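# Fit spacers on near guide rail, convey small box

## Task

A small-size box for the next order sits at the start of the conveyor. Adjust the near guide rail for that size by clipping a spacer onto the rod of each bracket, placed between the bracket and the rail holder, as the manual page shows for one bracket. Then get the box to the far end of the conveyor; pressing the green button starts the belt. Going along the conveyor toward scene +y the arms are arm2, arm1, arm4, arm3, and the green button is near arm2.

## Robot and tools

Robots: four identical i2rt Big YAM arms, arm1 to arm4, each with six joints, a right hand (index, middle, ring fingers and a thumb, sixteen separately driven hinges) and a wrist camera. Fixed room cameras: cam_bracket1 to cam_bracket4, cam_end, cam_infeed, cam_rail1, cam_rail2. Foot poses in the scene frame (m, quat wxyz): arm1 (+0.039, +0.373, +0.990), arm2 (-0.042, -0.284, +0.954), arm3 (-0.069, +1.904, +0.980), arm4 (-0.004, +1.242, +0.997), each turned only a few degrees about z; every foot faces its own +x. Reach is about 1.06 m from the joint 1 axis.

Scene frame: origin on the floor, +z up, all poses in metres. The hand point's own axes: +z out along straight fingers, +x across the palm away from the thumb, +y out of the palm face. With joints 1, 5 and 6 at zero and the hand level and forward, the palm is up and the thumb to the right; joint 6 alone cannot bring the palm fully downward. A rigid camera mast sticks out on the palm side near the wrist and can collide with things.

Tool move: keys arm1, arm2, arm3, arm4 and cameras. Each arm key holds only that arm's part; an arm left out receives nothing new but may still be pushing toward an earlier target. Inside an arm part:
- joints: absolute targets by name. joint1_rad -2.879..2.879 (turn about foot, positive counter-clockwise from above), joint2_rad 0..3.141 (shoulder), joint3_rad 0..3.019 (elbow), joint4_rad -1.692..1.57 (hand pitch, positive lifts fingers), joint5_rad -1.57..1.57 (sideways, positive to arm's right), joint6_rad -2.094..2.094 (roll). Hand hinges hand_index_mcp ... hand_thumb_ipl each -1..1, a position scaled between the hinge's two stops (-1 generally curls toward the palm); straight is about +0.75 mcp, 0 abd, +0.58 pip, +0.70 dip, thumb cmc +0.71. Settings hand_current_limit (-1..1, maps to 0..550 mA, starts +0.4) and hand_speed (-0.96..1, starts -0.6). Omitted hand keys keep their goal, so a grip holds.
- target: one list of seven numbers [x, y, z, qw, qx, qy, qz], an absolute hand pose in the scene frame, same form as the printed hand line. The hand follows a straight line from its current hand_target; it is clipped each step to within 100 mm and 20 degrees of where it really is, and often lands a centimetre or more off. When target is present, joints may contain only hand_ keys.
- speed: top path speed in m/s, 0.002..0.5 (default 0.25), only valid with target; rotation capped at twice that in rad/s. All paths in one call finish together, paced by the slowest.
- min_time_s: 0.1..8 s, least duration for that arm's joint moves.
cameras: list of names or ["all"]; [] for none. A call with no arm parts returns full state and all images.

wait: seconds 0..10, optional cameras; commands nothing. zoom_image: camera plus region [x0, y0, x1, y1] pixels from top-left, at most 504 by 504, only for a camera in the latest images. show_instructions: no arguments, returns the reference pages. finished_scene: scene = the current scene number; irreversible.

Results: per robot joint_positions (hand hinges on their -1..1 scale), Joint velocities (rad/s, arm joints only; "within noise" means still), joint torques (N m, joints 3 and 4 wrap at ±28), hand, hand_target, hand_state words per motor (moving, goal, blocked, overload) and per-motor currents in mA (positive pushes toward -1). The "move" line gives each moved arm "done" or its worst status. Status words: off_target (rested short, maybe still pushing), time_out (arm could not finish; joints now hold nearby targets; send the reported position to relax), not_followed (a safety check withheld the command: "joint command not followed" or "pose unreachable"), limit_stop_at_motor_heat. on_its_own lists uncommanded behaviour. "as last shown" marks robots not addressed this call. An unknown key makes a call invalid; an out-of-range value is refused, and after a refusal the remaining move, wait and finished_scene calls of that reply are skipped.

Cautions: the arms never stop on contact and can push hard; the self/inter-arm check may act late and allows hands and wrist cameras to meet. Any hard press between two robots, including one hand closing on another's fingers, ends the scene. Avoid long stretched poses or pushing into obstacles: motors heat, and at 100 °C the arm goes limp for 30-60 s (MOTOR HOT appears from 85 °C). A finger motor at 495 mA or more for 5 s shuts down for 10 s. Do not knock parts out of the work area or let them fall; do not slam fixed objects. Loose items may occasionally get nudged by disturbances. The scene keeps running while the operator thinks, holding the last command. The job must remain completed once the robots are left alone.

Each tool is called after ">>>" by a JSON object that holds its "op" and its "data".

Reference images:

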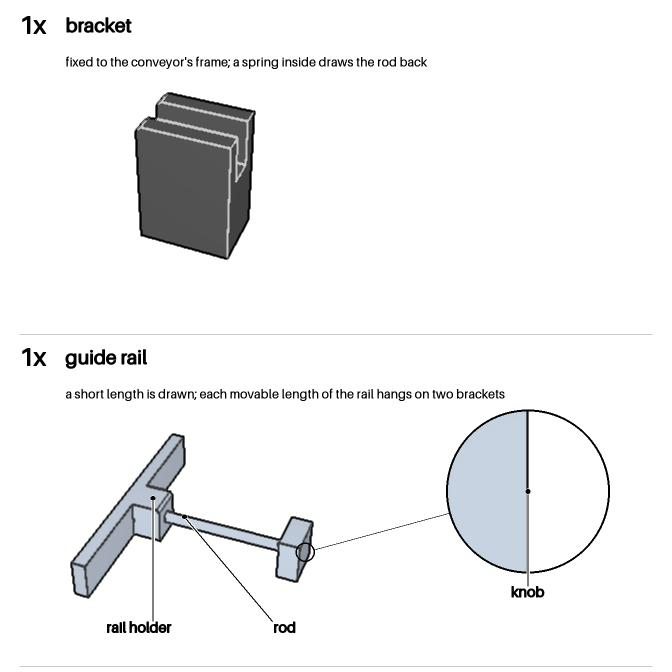

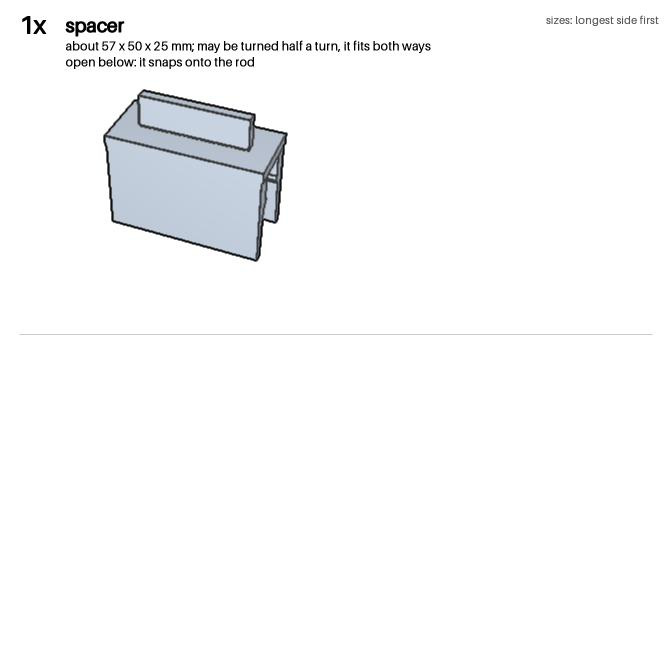

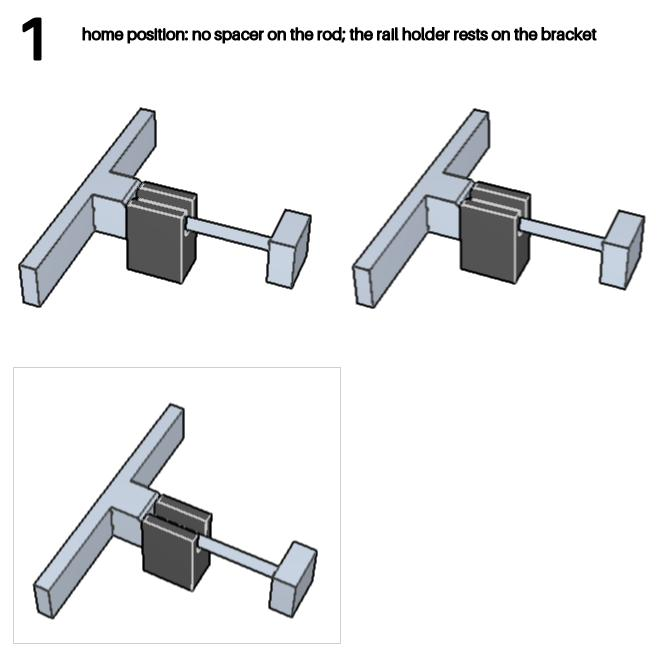

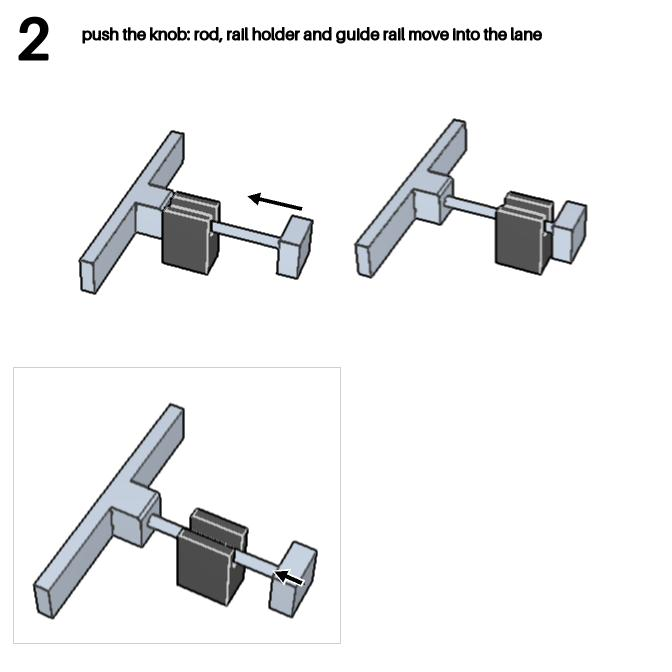

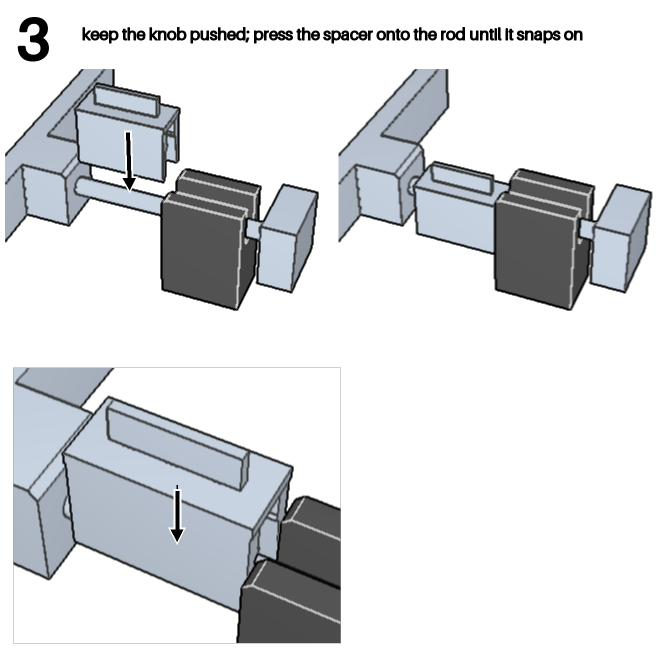

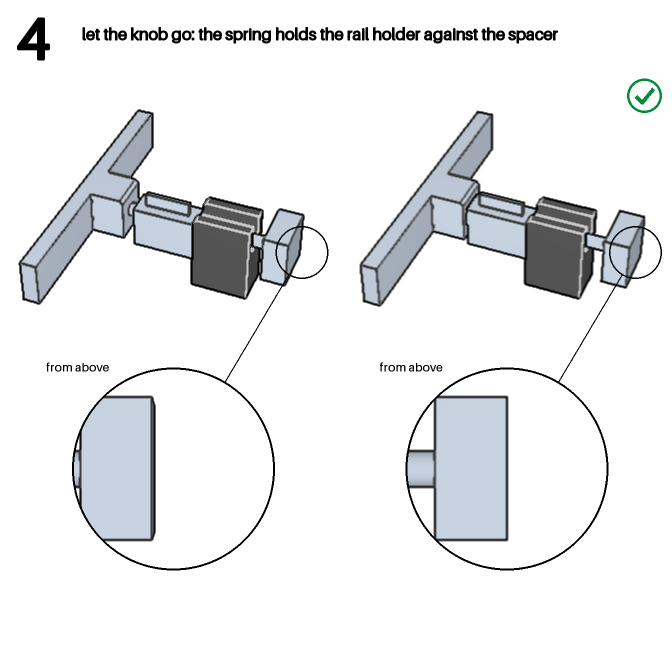

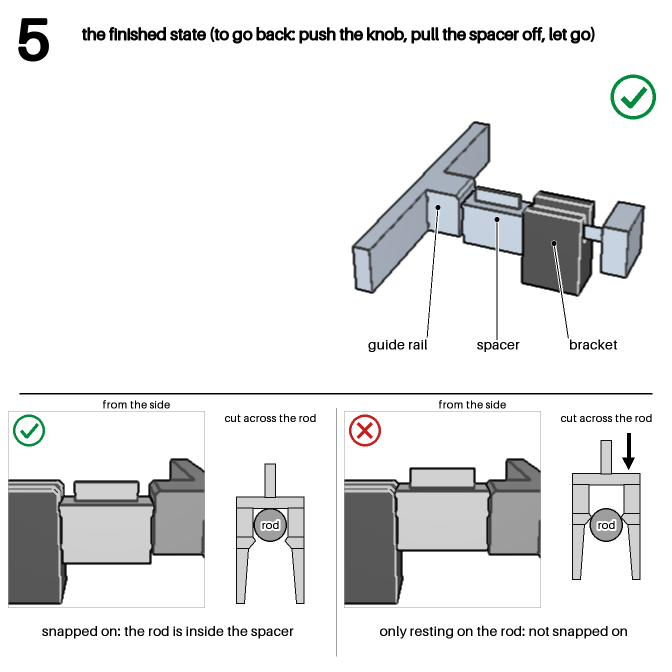

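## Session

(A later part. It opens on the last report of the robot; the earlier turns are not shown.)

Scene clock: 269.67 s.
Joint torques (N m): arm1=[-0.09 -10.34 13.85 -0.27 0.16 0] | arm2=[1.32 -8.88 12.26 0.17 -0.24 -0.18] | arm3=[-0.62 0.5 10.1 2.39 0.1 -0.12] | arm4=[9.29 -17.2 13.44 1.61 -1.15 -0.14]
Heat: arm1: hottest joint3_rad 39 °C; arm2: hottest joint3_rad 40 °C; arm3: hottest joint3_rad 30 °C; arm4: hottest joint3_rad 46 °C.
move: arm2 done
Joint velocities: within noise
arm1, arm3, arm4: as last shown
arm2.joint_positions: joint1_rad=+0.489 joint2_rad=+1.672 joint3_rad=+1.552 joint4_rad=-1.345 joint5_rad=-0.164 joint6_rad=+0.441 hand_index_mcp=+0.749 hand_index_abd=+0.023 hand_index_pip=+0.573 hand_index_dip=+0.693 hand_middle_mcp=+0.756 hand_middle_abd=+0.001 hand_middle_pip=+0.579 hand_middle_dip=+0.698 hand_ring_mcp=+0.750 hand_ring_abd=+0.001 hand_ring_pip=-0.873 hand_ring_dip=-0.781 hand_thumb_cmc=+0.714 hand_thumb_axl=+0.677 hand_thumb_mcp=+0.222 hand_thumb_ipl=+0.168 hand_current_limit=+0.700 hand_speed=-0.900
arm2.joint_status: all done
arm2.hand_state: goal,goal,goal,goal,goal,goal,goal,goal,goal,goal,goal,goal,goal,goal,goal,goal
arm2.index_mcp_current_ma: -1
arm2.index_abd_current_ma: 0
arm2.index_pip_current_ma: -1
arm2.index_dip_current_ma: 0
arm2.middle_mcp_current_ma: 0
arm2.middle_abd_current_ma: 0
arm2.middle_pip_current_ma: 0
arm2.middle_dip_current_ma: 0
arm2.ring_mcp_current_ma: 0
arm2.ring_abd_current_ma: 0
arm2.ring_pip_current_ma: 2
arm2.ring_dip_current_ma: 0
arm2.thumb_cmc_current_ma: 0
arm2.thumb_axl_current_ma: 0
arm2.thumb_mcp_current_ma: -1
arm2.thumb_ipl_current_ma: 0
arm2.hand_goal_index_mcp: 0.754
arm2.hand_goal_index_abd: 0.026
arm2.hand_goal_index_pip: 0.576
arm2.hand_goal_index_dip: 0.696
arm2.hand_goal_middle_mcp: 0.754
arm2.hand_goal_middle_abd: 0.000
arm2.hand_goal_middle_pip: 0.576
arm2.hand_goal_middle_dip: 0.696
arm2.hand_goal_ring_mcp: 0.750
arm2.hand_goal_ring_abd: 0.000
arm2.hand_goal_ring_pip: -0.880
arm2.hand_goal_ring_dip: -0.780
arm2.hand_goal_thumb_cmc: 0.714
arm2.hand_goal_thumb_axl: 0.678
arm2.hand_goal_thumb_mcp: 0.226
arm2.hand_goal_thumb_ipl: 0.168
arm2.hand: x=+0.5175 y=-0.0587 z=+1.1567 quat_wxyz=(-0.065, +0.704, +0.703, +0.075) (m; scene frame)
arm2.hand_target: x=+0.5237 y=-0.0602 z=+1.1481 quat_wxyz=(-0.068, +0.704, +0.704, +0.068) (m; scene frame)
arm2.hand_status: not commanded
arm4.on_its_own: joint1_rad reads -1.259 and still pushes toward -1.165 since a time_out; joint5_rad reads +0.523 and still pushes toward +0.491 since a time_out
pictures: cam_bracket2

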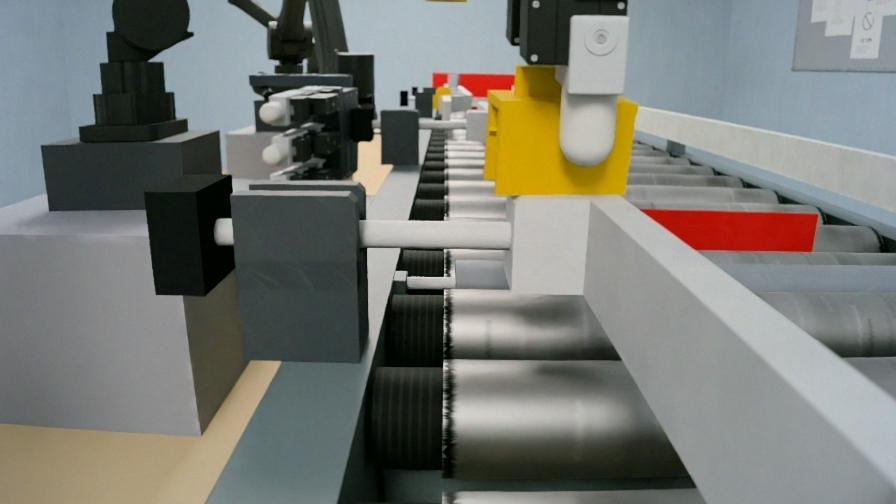

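>>> {"op": "move", "data": {"arm2": {"target": [0.511, -0.0420, 1.155, 0, 0.7071, 0.7071, 0], "speed": 0.06}, "cameras": ["cam_bracket2", "arm2_cam_wrist"]}}

>>> {"op": "zoom_image", "data": {"camera": "cam_bracket2", "region": [440, 0, 700, 260]}}

>>> {"op": "zoom_image", "data": {"camera": "arm2_cam_wrist", "region": [240, 40, 440, 190]}}

Scene clock: 272.13 s.
Joint torques (N m): arm1=[0.32 -10.4 13.78 -0.23 0.17 0] | arm2=[1.79 -8.76 15.05 -0.23 0.16 0.22] | arm3=[-0.62 0.56 10.1 2.39 0.11 -0.12] | arm4=[9.11 -17.26 13.39 1.55 -1.15 -0.14]
Heat: arm1: hottest joint3_rad 39 °C; arm2: hottest joint3_rad 40 °C; arm3: hottest joint3_rad 30 °C; arm4: hottest joint3_rad 46 °C.
move: arm2 off_target
Joint velocities: within noise
arm1, arm3, arm4: as last shown
arm2.joint_positions: joint1_rad=+0.573 joint2_rad=+1.716 joint3_rad=+1.591 joint4_rad=-1.449 joint5_rad=+0.008 joint6_rad=+0.510 hand_index_mcp=+0.749 hand_index_abd=+0.024 hand_index_pip=+0.573 hand_index_dip=+0.693 hand_middle_mcp=+0.754 hand_middle_abd=-0.002 hand_middle_pip=+0.577 hand_middle_dip=+0.698 hand_ring_mcp=+0.750 hand_ring_abd=+0.001 hand_ring_pip=-0.873 hand_ring_dip=-0.781 hand_thumb_cmc=+0.714 hand_thumb_axl=+0.677 hand_thumb_mcp=+0.222 hand_thumb_ipl=+0.168 hand_current_limit=+0.700 hand_speed=-0.900
arm2.joint_status: not commanded
arm2.hand_state: goal,goal,goal,goal,goal,goal,goal,goal,goal,goal,goal,goal,goal,goal,goal,goal
arm2.index_mcp_current_ma: -1
arm2.index_abd_current_ma: 0
arm2.index_pip_current_ma: -1
arm2.index_dip_current_ma: 0
arm2.middle_mcp_current_ma: 0
arm2.middle_abd_current_ma: 0
arm2.middle_pip_current_ma: 0
arm2.middle_dip_current_ma: 0
arm2.ring_mcp_current_ma: 0
arm2.ring_abd_current_ma: 0
arm2.ring_pip_current_ma: 2
arm2.ring_dip_current_ma: 0
arm2.thumb_cmc_current_ma: 0
arm2.thumb_axl_current_ma: 0
arm2.thumb_mcp_current_ma: -1
arm2.thumb_ipl_current_ma: 0
arm2.hand_goal_index_mcp: 0.754
arm2.hand_goal_index_abd: 0.026
arm2.hand_goal_index_pip: 0.576
arm2.hand_goal_index_dip: 0.696
arm2.hand_goal_middle_mcp: 0.754
arm2.hand_goal_middle_abd: 0.000
arm2.hand_goal_middle_pip: 0.576
arm2.hand_goal_middle_dip: 0.696
arm2.hand_goal_ring_mcp: 0.750
arm2.hand_goal_ring_abd: 0.000
arm2.hand_goal_ring_pip: -0.880
arm2.hand_goal_ring_dip: -0.780
arm2.hand_goal_thumb_cmc: 0.714
arm2.hand_goal_thumb_axl: 0.678
arm2.hand_goal_thumb_mcp: 0.226
arm2.hand_goal_thumb_ipl: 0.168
arm2.hand: x=+0.5005 y=-0.0508 z=+1.1490 quat_wxyz=(-0.003, +0.705, +0.710, -0.005) (m; scene frame)
arm2.hand_target: x=+0.5105 y=-0.0422 z=+1.1550 quat_wxyz=(+0.000, +0.707, +0.707, +0.001) (m; scene frame)
arm2.hand_status: off_target (0.015 m and 0.8 deg from the pose sent, 0.018 m and 11.4 deg at the start)
arm4.on_its_own: joint1_rad reads -1.259 and still pushes toward -1.165 since a time_out; joint5_rad reads +0.523 and still pushes toward +0.491 since a time_out
pictures: arm2_cam_wrist, cam_bracket2

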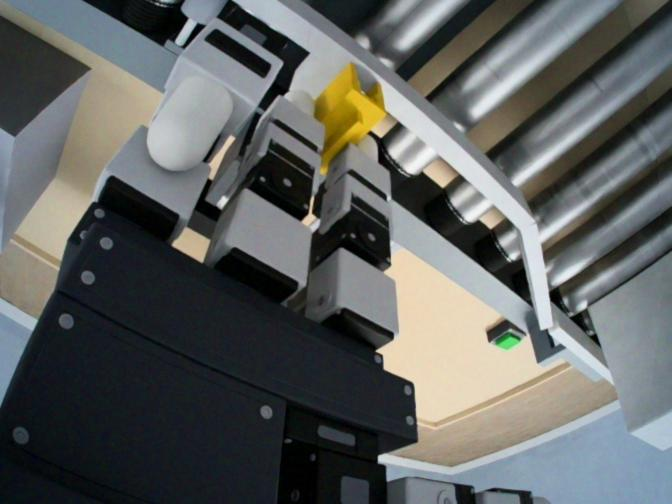

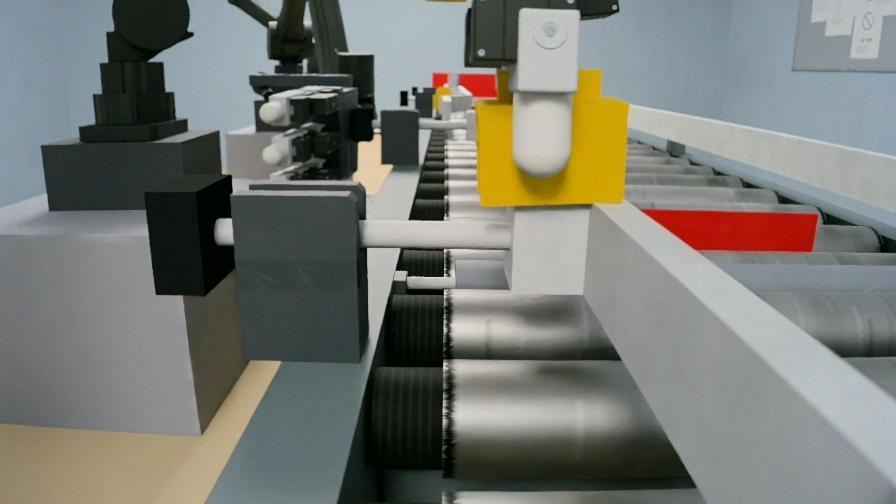

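Scaled by 1.938 from the camera's 896x504 image, which has a finer 1280x720 frame.

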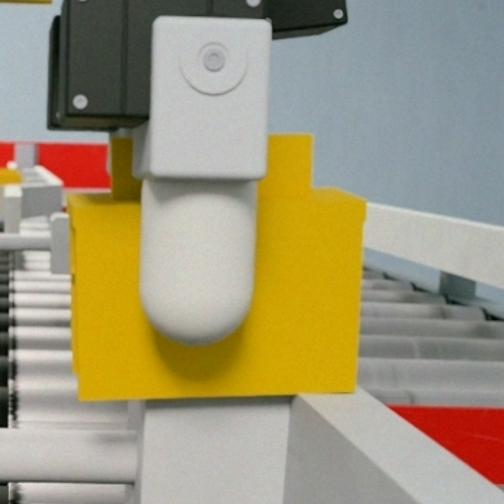

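Scaled by 2.520 from the camera's 672x504 image, which has a finer 960x720 frame.

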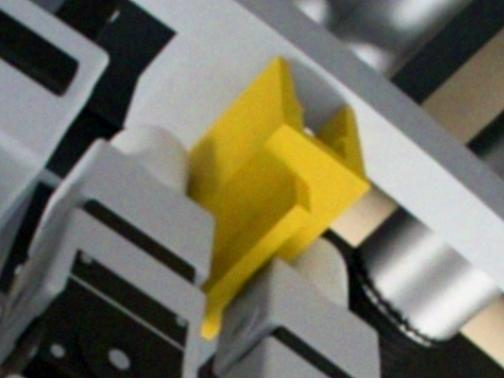

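>>> {"op": "move", "data": {"arm2": {"target": [0.507, -0.0330, 1.150, 0, 0.7071, 0.7071, 0], "speed": 0.1}, "cameras": ["cam_bracket2", "arm2_cam_wrist"]}}

>>> {"op": "zoom_image", "data": {"camera": "cam_bracket2", "region": [440, 0, 700, 260]}}

>>> {"op": "zoom_image", "data": {"camera": "arm2_cam_wrist", "region": [240, 40, 440, 190]}}

Scene clock: 274.20 s.
Joint torques (N m): arm1=[0.21 -10.23 13.76 -0.24 0.16 0] | arm2=[1.96 -8.64 14.45 0.32 0.16 0.08] | arm3=[-0.62 0.5 10.1 2.4 0.1 -0.12] | arm4=[9.17 -17.26 13.42 1.57 -1.15 -0.14]
Heat: arm1: hottest joint3_rad 39 °C; arm2: hottest joint3_rad 40 °C; arm3: hottest joint3_rad 30 °C; arm4: hottest joint3_rad 47 °C.
move: arm2 off_target
Joint velocities: within noise
arm1, arm3, arm4: as last shown
arm2.joint_positions: joint1_rad=+0.592 joint2_rad=+1.721 joint3_rad=+1.591 joint4_rad=-1.449 joint5_rad=+0.008 joint6_rad=+0.528 hand_index_mcp=+0.749 hand_index_abd=+0.024 hand_index_pip=+0.573 hand_index_dip=+0.693 hand_middle_mcp=+0.754 hand_middle_abd=-0.002 hand_middle_pip=+0.577 hand_middle_dip=+0.698 hand_ring_mcp=+0.750 hand_ring_abd=+0.001 hand_ring_pip=-0.873 hand_ring_dip=-0.781 hand_thumb_cmc=+0.714 hand_thumb_axl=+0.677 hand_thumb_mcp=+0.222 hand_thumb_ipl=+0.168 hand_current_limit=+0.700 hand_speed=-0.900
arm2.joint_status: not commanded
arm2.hand_state: goal,goal,goal,goal,goal,goal,goal,goal,goal,goal,goal,goal,goal,goal,goal,goal
arm2.index_mcp_current_ma: -1
arm2.index_abd_current_ma: 0
arm2.index_pip_current_ma: -1
arm2.index_dip_current_ma: 0
arm2.middle_mcp_current_ma: 0
arm2.middle_abd_current_ma: 0
arm2.middle_pip_current_ma: 0
arm2.middle_dip_current_ma: 0
arm2.ring_mcp_current_ma: 0
arm2.ring_abd_current_ma: 0
arm2.ring_pip_current_ma: 2
arm2.ring_dip_current_ma: 0
arm2.thumb_cmc_current_ma: 0
arm2.thumb_axl_current_ma: 0
arm2.thumb_mcp_current_ma: -1
arm2.thumb_ipl_current_ma: 0
arm2.hand_goal_index_mcp: 0.754
arm2.hand_goal_index_abd: 0.026
arm2.hand_goal_index_pip: 0.576
arm2.hand_goal_index_dip: 0.696
arm2.hand_goal_middle_mcp: 0.754
arm2.hand_goal_middle_abd: 0.000
arm2.hand_goal_middle_pip: 0.576
arm2.hand_goal_middle_dip: 0.696
arm2.hand_goal_ring_mcp: 0.750
arm2.hand_goal_ring_abd: 0.000
arm2.hand_goal_ring_pip: -0.880
arm2.hand_goal_ring_dip: -0.780
arm2.hand_goal_thumb_cmc: 0.714
arm2.hand_goal_thumb_axl: 0.678
arm2.hand_goal_thumb_mcp: 0.226
arm2.hand_goal_thumb_ipl: 0.168
arm2.hand: x=+0.4959 y=-0.0420 z=+1.1463 quat_wxyz=(-0.003, +0.704, +0.710, -0.008) (m; scene frame)
arm2.hand_target: x=+0.5065 y=-0.0331 z=+1.1501 quat_wxyz=(+0.000, +0.707, +0.707, +0.000) (m; scene frame)
arm2.hand_status: off_target (0.015 m and 1.0 deg from the pose sent, 0.019 m and 0.8 deg at the start)
arm4.on_its_own: joint1_rad reads -1.259 and still pushes toward -1.165 since a time_out; joint5_rad reads +0.523 and still pushes toward +0.491 since a time_out
pictures: arm2_cam_wrist, cam_bracket2

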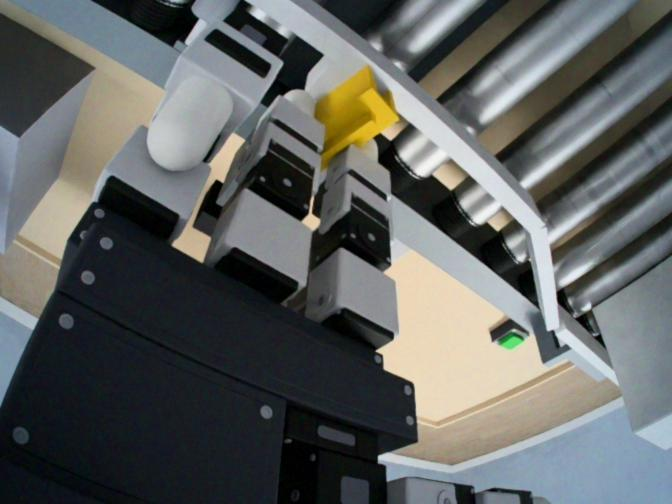

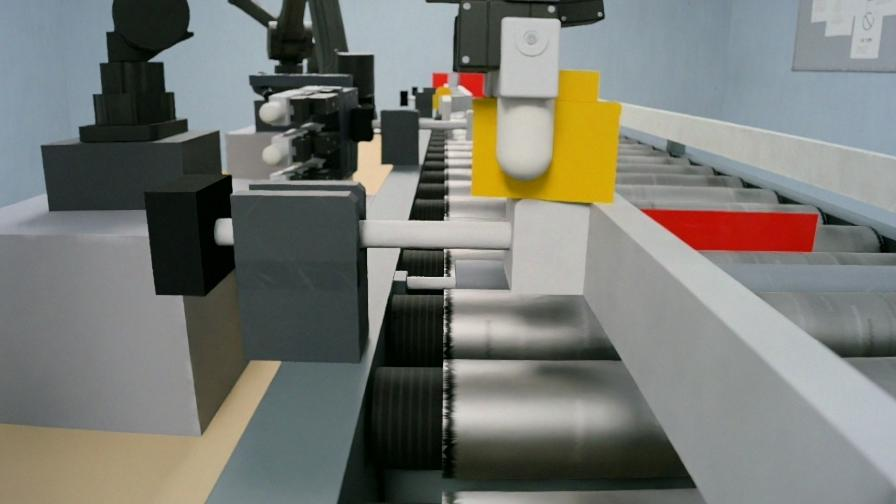

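Scaled by 1.938 from the camera's 896x504 image, which has a finer 1280x720 frame.

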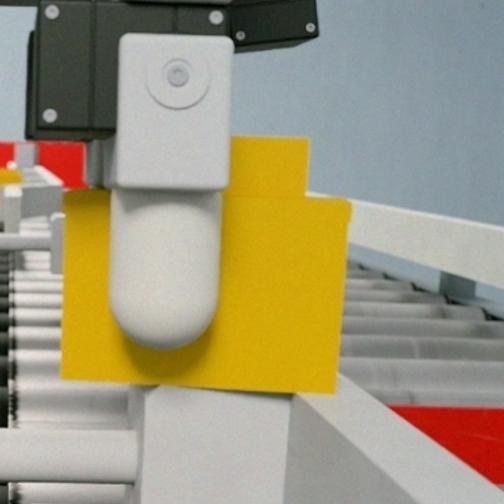

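Scaled by 2.520 from the camera's 672x504 image, which has a finer 960x720 frame.

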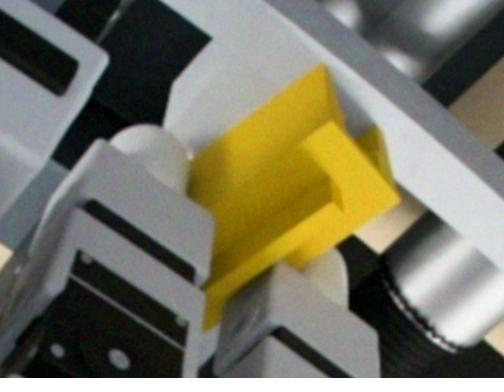

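>>> {"op": "move", "data": {"arm2": {"joints": {"hand_index_abd": -0.06, "hand_middle_abd": 0.06}}, "cameras": ["cam_bracket2"]}}

>>> {"op": "zoom_image", "data": {"camera": "cam_bracket2", "region": [440, 0, 700, 260]}}

Scene clock: 275.00 s.
Joint torques (N m): arm1=[-0.21 -10.4 13.78 -0.21 0.14 -0.01] | arm2=[1.38 -9.23 14.41 0.23 0.2 0.11] | arm3=[-0.67 0.5 10.11 2.39 0.1 -0.12] | arm4=[9.17 -17.44 13.39 1.61 -1.15 -0.15]
Heat: arm1: hottest joint3_rad 39 °C; arm2: hottest joint3_rad 40 °C; arm3: hottest joint3_rad 30 °C; arm4: hottest joint3_rad 47 °C.
move: arm2 off_target
Joint velocities: within noise
arm1, arm3, arm4: as last shown
arm2.joint_positions: joint1_rad=+0.592 joint2_rad=+1.721 joint3_rad=+1.591 joint4_rad=-1.449 joint5_rad=+0.009 joint6_rad=+0.529 hand_index_mcp=+0.746 hand_index_abd=+0.010 hand_index_pip=+0.573 hand_index_dip=+0.693 hand_middle_mcp=+0.755 hand_middle_abd=+0.005 hand_middle_pip=+0.577 hand_middle_dip=+0.698 hand_ring_mcp=+0.750 hand_ring_abd=+0.001 hand_ring_pip=-0.873 hand_ring_dip=-0.781 hand_thumb_cmc=+0.714 hand_thumb_axl=+0.677 hand_thumb_mcp=+0.222 hand_thumb_ipl=+0.168 hand_current_limit=+0.700 hand_speed=-0.900
arm2.joint_status: hand_index_abd off_target (ended at +0.010, target -0.060); hand_middle_abd off_target (ended at +0.005, target +0.060)
arm2.hand_state: goal,blocked,goal,goal,goal,blocked,goal,goal,goal,goal,goal,goal,goal,goal,goal,goal
arm2.index_mcp_current_ma: -2
arm2.index_abd_current_ma: 82
arm2.index_pip_current_ma: -1
arm2.index_dip_current_ma: 0
arm2.middle_mcp_current_ma: 0
arm2.middle_abd_current_ma: -53
arm2.middle_pip_current_ma: 0
arm2.middle_dip_current_ma: 0
arm2.ring_mcp_current_ma: 0
arm2.ring_abd_current_ma: 0
arm2.ring_pip_current_ma: 2
arm2.ring_dip_current_ma: 0
arm2.thumb_cmc_current_ma: 0
arm2.thumb_axl_current_ma: 0
arm2.thumb_mcp_current_ma: -1
arm2.thumb_ipl_current_ma: 0
arm2.hand_goal_index_mcp: 0.754
arm2.hand_goal_index_abd: -0.060
arm2.hand_goal_index_pip: 0.576
arm2.hand_goal_index_dip: 0.696
arm2.hand_goal_middle_mcp: 0.754
arm2.hand_goal_middle_abd: 0.060
arm2.hand_goal_middle_pip: 0.576
arm2.hand_goal_middle_dip: 0.696
arm2.hand_goal_ring_mcp: 0.750
arm2.hand_goal_ring_abd: 0.000
arm2.hand_goal_ring_pip: -0.880
arm2.hand_goal_ring_dip: -0.780
arm2.hand_goal_thumb_cmc: 0.714
arm2.hand_goal_thumb_axl: 0.678
arm2.hand_goal_thumb_mcp: 0.226
arm2.hand_goal_thumb_ipl: 0.168
arm2.hand: x=+0.4959 y=-0.0421 z=+1.1463 quat_wxyz=(-0.003, +0.704, +0.710, -0.008) (m; scene frame)
arm2.hand_target: x=+0.5065 y=-0.0331 z=+1.1501 quat_wxyz=(+0.000, +0.707, +0.707, +0.000) (m; scene frame)
arm2.hand_status: not commanded
arm4.on_its_own: joint1_rad reads -1.259 and still pushes toward -1.165 since a time_out; joint5_rad reads +0.523 and still pushes toward +0.491 since a time_out
pictures: cam_bracket2

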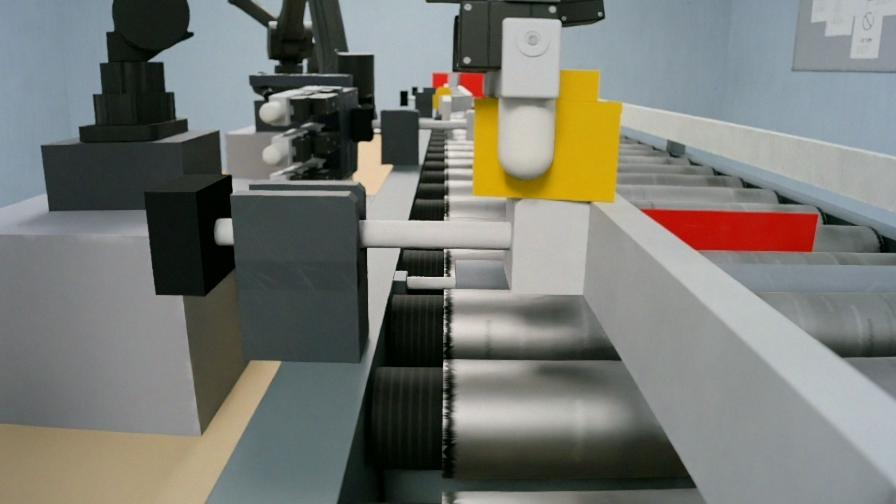

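Scaled by 1.938 from the camera's 896x504 image, which has a finer 1280x720 frame.

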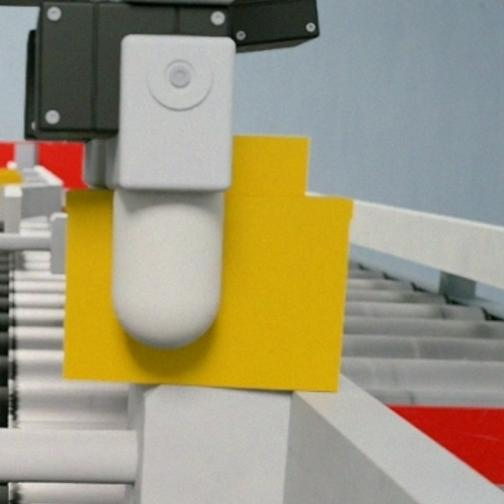

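>>> {"op": "move", "data": {"arm2": {"joints": {"hand_index_abd": -0.16, "hand_middle_abd": 0.16}}, "cameras": ["cam_bracket2", "arm2_cam_wrist"]}}

>>> {"op": "zoom_image", "data": {"camera": "cam_bracket2", "region": [440, 0, 700, 260]}}

>>> {"op": "zoom_image", "data": {"camera": "arm2_cam_wrist", "region": [240, 40, 440, 190]}}

Scene clock: 275.77 s.
Joint torques (N m): arm1=[-0.15 -10.34 13.79 -0.16 0.16 0.03] | arm2=[2.26 -8.47 14.6 0.2 0.16 0.1] | arm3=[-0.62 0.5 10.1 2.4 0.11 -0.13] | arm4=[9.29 -17.32 13.45 1.59 -1.15 -0.14]
Heat: arm1: hottest joint3_rad 39 °C; arm2: hottest joint3_rad 40 °C; arm3: hottest joint3_rad 30 °C; arm4: hottest joint3_rad 47 °C.
move: arm2 off_target
Joint velocities: within noise
arm1, arm3, arm4: as last shown
arm2.joint_positions: joint1_rad=+0.592 joint2_rad=+1.721 joint3_rad=+1.591 joint4_rad=-1.449 joint5_rad=+0.009 joint6_rad=+0.529 hand_index_mcp=+0.738 hand_index_abd=-0.007 hand_index_pip=+0.570 hand_index_dip=+0.693 hand_middle_mcp=+0.763 hand_middle_abd=+0.007 hand_middle_pip=+0.579 hand_middle_dip=+0.698 hand_ring_mcp=+0.750 hand_ring_abd=+0.001 hand_ring_pip=-0.873 hand_ring_dip=-0.781 hand_thumb_cmc=+0.714 hand_thumb_axl=+0.677 hand_thumb_mcp=+0.222 hand_thumb_ipl=+0.168 hand_current_limit=+0.700 hand_speed=-0.900
arm2.joint_status: hand_index_abd off_target (ended at -0.007, target -0.160); hand_middle_abd off_target (ended at +0.007, target +0.160)
arm2.hand_state: goal,blocked,goal,goal,goal,blocked,goal,goal,goal,goal,goal,goal,goal,goal,goal,goal
arm2.index_mcp_current_ma: -8
arm2.index_abd_current_ma: 325
arm2.index_pip_current_ma: -1
arm2.index_dip_current_ma: 0
arm2.middle_mcp_current_ma: 3
arm2.middle_abd_current_ma: -322
arm2.middle_pip_current_ma: 0
arm2.middle_dip_current_ma: 0
arm2.ring_mcp_current_ma: 0
arm2.ring_abd_current_ma: 0
arm2.ring_pip_current_ma: 2
arm2.ring_dip_current_ma: 0
arm2.thumb_cmc_current_ma: 0
arm2.thumb_axl_current_ma: 0
arm2.thumb_mcp_current_ma: -1
arm2.thumb_ipl_current_ma: 0
arm2.hand_goal_index_mcp: 0.754
arm2.hand_goal_index_abd: -0.160
arm2.hand_goal_index_pip: 0.576
arm2.hand_goal_index_dip: 0.696
arm2.hand_goal_middle_mcp: 0.754
arm2.hand_goal_middle_abd: 0.160
arm2.hand_goal_middle_pip: 0.576
arm2.hand_goal_middle_dip: 0.696
arm2.hand_goal_ring_mcp: 0.750
arm2.hand_goal_ring_abd: 0.000
arm2.hand_goal_ring_pip: -0.880
arm2.hand_goal_ring_dip: -0.780
arm2.hand_goal_thumb_cmc: 0.714
arm2.hand_goal_thumb_axl: 0.678
arm2.hand_goal_thumb_mcp: 0.226
arm2.hand_goal_thumb_ipl: 0.168
arm2.hand: x=+0.4959 y=-0.0421 z=+1.1463 quat_wxyz=(-0.003, +0.704, +0.710, -0.008) (m; scene frame)
arm2.hand_target: x=+0.5065 y=-0.0331 z=+1.1501 quat_wxyz=(+0.000, +0.707, +0.707, +0.000) (m; scene frame)
arm2.hand_status: not commanded
arm4.on_its_own: joint1_rad reads -1.259 and still pushes toward -1.165 since a time_out; joint5_rad reads +0.523 and still pushes toward +0.491 since a time_out
pictures: arm2_cam_wrist, cam_bracket2

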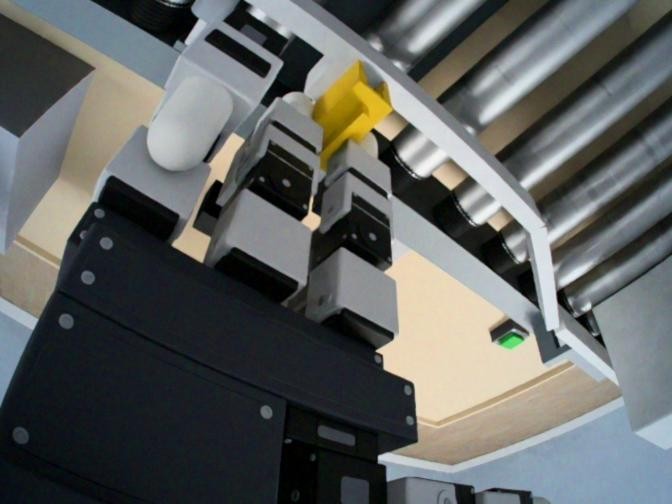

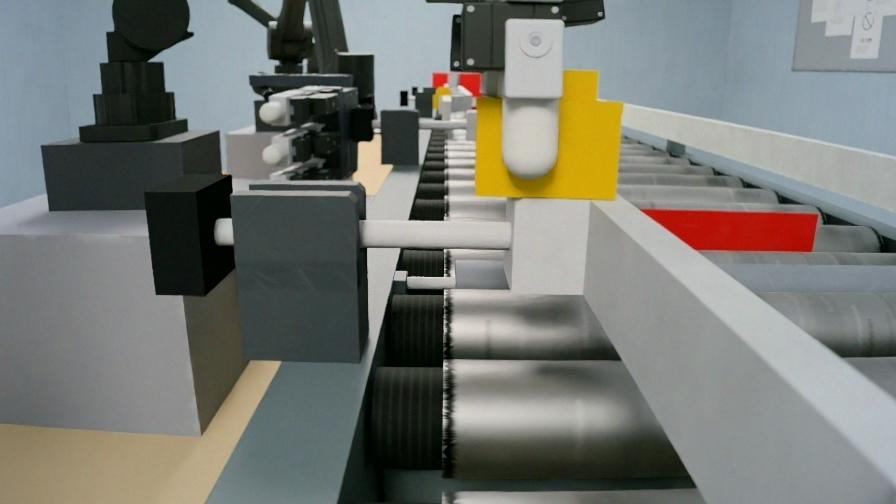

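Scaled by 1.938 from the camera's 896x504 image, which has a finer 1280x720 frame.

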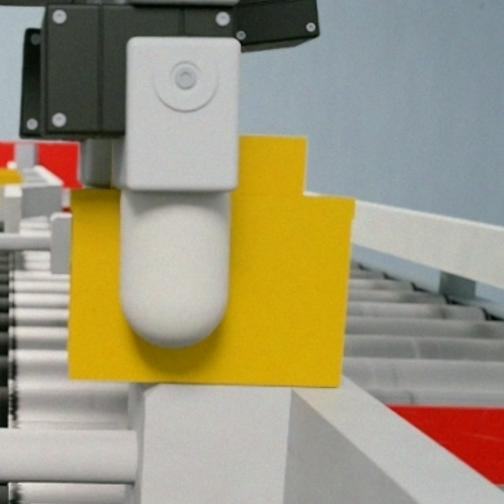

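Scaled by 2.520 from the camera's 672x504 image, which has a finer 960x720 frame.

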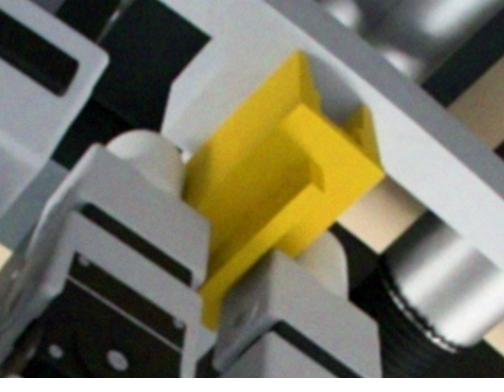

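>>> {"op": "move", "data": {"arm2": {"joints": {"hand_index_abd": 0.015, "hand_middle_abd": -0.015}}}}

>>> {"op": "move", "data": {"arm2": {"target": [0.516, -0.0325, 1.150, 0, 0.7071, 0.7071, 0], "speed": 0.08}, "cameras": ["cam_bracket2", "arm2_cam_wrist"]}}

>>> {"op": "zoom_image", "data": {"camera": "cam_bracket2", "region": [440, 0, 700, 260]}}

Scene clock: 276.77 s.
Joint torques (N m): arm1=[-0.03 -10.52 13.83 -0.23 0.14 0.02] | arm2=[2.32 -9.11 14.35 -0.05 0.17 0.14] | arm3=[-0.62 0.56 10.1 2.4 0.1 -0.12] | arm4=[9.17 -17.32 13.46 1.61 -1.14 -0.15]
Heat: arm1: hottest joint3_rad 39 °C; arm2: hottest joint3_rad 40 °C; arm3: hottest joint3_rad 30 °C; arm4: hottest joint3_rad 47 °C.
move: arm2 done
Joint velocities: within noise
arm1, arm3, arm4: as last shown
arm2.joint_positions: joint1_rad=+0.592 joint2_rad=+1.721 joint3_rad=+1.591 joint4_rad=-1.449 joint5_rad=+0.009 joint6_rad=+0.529 hand_index_mcp=+0.748 hand_index_abd=+0.013 hand_index_pip=+0.572 hand_index_dip=+0.693 hand_middle_mcp=+0.756 hand_middle_abd=-0.010 hand_middle_pip=+0.579 hand_middle_dip=+0.698 hand_ring_mcp=+0.750 hand_ring_abd=+0.001 hand_ring_pip=-0.873 hand_ring_dip=-0.781 hand_thumb_cmc=+0.714 hand_thumb_axl=+0.677 hand_thumb_mcp=+0.222 hand_thumb_ipl=+0.168 hand_current_limit=+0.700 hand_speed=-0.900
arm2.joint_status: all done
arm2.hand_state: goal,goal,goal,goal,goal,goal,goal,goal,goal,goal,goal,goal,goal,goal,goal,goal
arm2.index_mcp_current_ma: -2
arm2.index_abd_current_ma: 0
arm2.index_pip_current_ma: -1
arm2.index_dip_current_ma: 0
arm2.middle_mcp_current_ma: 0
arm2.middle_abd_current_ma: 1
arm2.middle_pip_current_ma: 0
arm2.middle_dip_current_ma: 0
arm2.ring_mcp_current_ma: 0
arm2.ring_abd_current_ma: 0
arm2.ring_pip_current_ma: 2
arm2.ring_dip_current_ma: 0
arm2.thumb_cmc_current_ma: 0
arm2.thumb_axl_current_ma: 0
arm2.thumb_mcp_current_ma: -1
arm2.thumb_ipl_current_ma: 0
arm2.hand_goal_index_mcp: 0.754
arm2.hand_goal_index_abd: 0.016
arm2.hand_goal_index_pip: 0.576
arm2.hand_goal_index_dip: 0.696
arm2.hand_goal_middle_mcp: 0.754
arm2.hand_goal_middle_abd: -0.014
arm2.hand_goal_middle_pip: 0.576
arm2.hand_goal_middle_dip: 0.696
arm2.hand_goal_ring_mcp: 0.750
arm2.hand_goal_ring_abd: 0.000
arm2.hand_goal_ring_pip: -0.880
arm2.hand_goal_ring_dip: -0.780
arm2.hand_goal_thumb_cmc: 0.714
arm2.hand_goal_thumb_axl: 0.678
arm2.hand_goal_thumb_mcp: 0.226
arm2.hand_goal_thumb_ipl: 0.168
arm2.hand: x=+0.4959 y=-0.0421 z=+1.1463 quat_wxyz=(-0.003, +0.704, +0.710, -0.008) (m; scene frame)
arm2.hand_target: x=+0.5065 y=-0.0331 z=+1.1501 quat_wxyz=(+0.000, +0.707, +0.707, +0.000) (m; scene frame)
arm2.hand_status: not commanded
arm4.on_its_own: joint1_rad reads -1.259 and still pushes toward -1.165 since a time_out; joint5_rad reads +0.523 and still pushes toward +0.491 since a time_out
pictures: none

Scene clock: 277.73 s.
Joint torques (N m): arm1=[0.09 -10.4 13.71 -0.16 0.15 0.01] | arm2=[1.26 -9.64 15.12 0.01 0.2 0.02] | arm3=[-0.67 0.56 10.09 2.39 0.1 -0.12] | arm4=[9.23 -17.26 13.42 1.57 -1.15 -0.14]
Heat: arm1: hottest joint3_rad 39 °C; arm2: hottest joint3_rad 40 °C; arm3: hottest joint3_rad 30 °C; arm4: hottest joint3_rad 47 °C.
move: arm2 off_target
Joint velocities: within noise
arm1, arm3, arm4: as last shown
arm2.joint_positions: joint1_rad=+0.592 joint2_rad=+1.739 joint3_rad=+1.615 joint4_rad=-1.449 joint5_rad=+0.009 joint6_rad=+0.529 hand_index_mcp=+0.754 hand_index_abd=+0.016 hand_index_pip=+0.575 hand_index_dip=+0.694 hand_middle_mcp=+0.756 hand_middle_abd=-0.010 hand_middle_pip=+0.579 hand_middle_dip=+0.698 hand_ring_mcp=+0.750 hand_ring_abd=+0.001 hand_ring_pip=-0.873 hand_ring_dip=-0.781 hand_thumb_cmc=+0.714 hand_thumb_axl=+0.677 hand_thumb_mcp=+0.222 hand_thumb_ipl=+0.168 hand_current_limit=+0.700 hand_speed=-0.900
arm2.joint_status: not commanded
arm2.hand_state: goal,goal,goal,goal,goal,goal,goal,goal,goal,goal,goal,goal,goal,goal,goal,goal
arm2.index_mcp_current_ma: 0
arm2.index_abd_current_ma: 0
arm2.index_pip_current_ma: 0
arm2.index_dip_current_ma: 0
arm2.middle_mcp_current_ma: 0
arm2.middle_abd_current_ma: 1
arm2.middle_pip_current_ma: 0
arm2.middle_dip_current_ma: 0
arm2.ring_mcp_current_ma: 0
arm2.ring_abd_current_ma: 0
arm2.ring_pip_current_ma: 2
arm2.ring_dip_current_ma: 0
arm2.thumb_cmc_current_ma: 0
arm2.thumb_axl_current_ma: 0
arm2.thumb_mcp_current_ma: -1
arm2.thumb_ipl_current_ma: 0
arm2.hand_goal_index_mcp: 0.754
arm2.hand_goal_index_abd: 0.016
arm2.hand_goal_index_pip: 0.576
arm2.hand_goal_index_dip: 0.696
arm2.hand_goal_middle_mcp: 0.754
arm2.hand_goal_middle_abd: -0.014
arm2.hand_goal_middle_pip: 0.576
arm2.hand_goal_middle_dip: 0.696
arm2.hand_goal_ring_mcp: 0.750
arm2.hand_goal_ring_abd: 0.000
arm2.hand_goal_ring_pip: -0.880
arm2.hand_goal_ring_dip: -0.780
arm2.hand_goal_thumb_cmc: 0.714
arm2.hand_goal_thumb_axl: 0.678
arm2.hand_goal_thumb_mcp: 0.226
arm2.hand_goal_thumb_ipl: 0.168
arm2.hand: x=+0.5029 y=-0.0379 z=+1.1467 quat_wxyz=(-0.002, +0.704, +0.710, -0.005) (m; scene frame)
arm2.hand_target: x=+0.5154 y=-0.0326 z=+1.1498 quat_wxyz=(+0.000, +0.707, +0.707, +0.000) (m; scene frame)
arm2.hand_status: off_target (0.015 m and 0.7 deg from the pose sent, 0.023 m and 1.0 deg at the start)
arm4.on_its_own: joint1_rad reads -1.259 and still pushes toward -1.165 since a time_out; joint5_rad reads +0.523 and still pushes toward +0.491 since a time_out
pictures: arm2_cam_wrist, cam_bracket2

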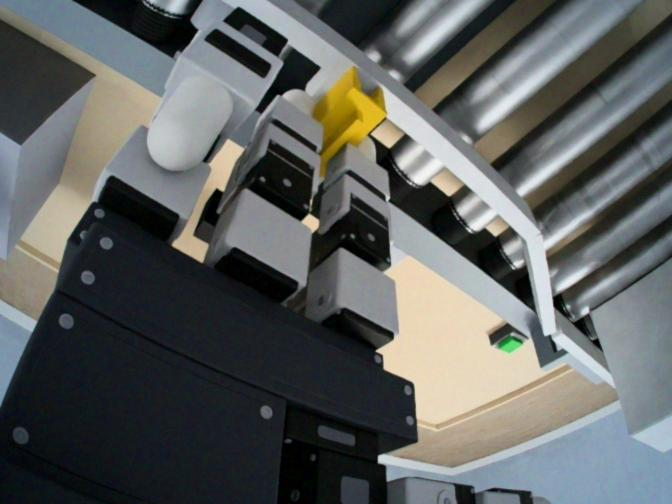

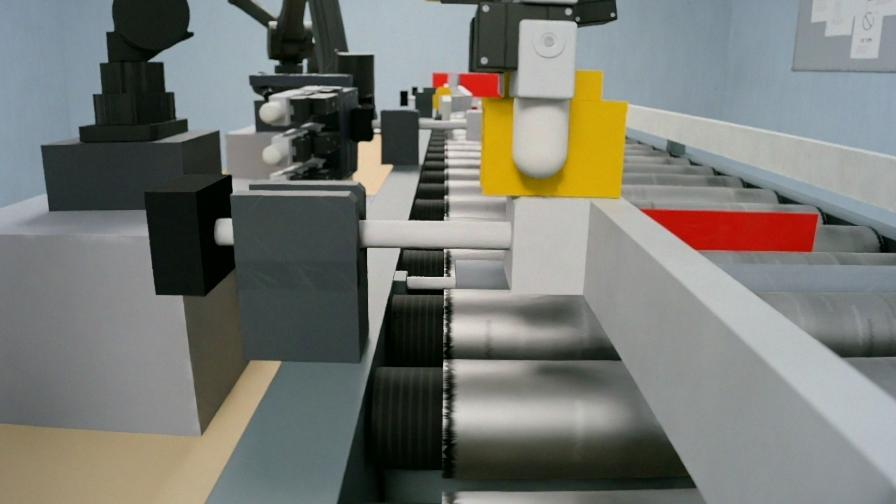

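Scaled by 1.938 from the camera's 896x504 image, which has a finer 1280x720 frame.

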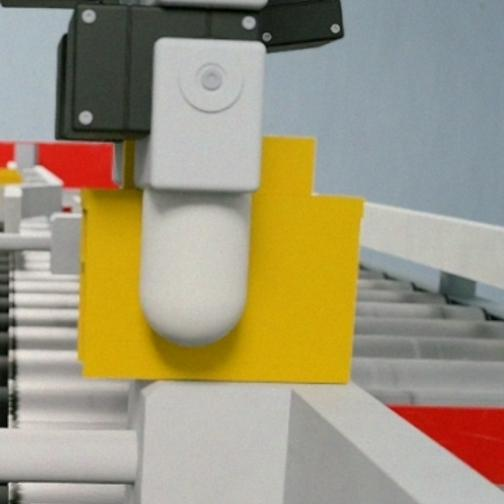

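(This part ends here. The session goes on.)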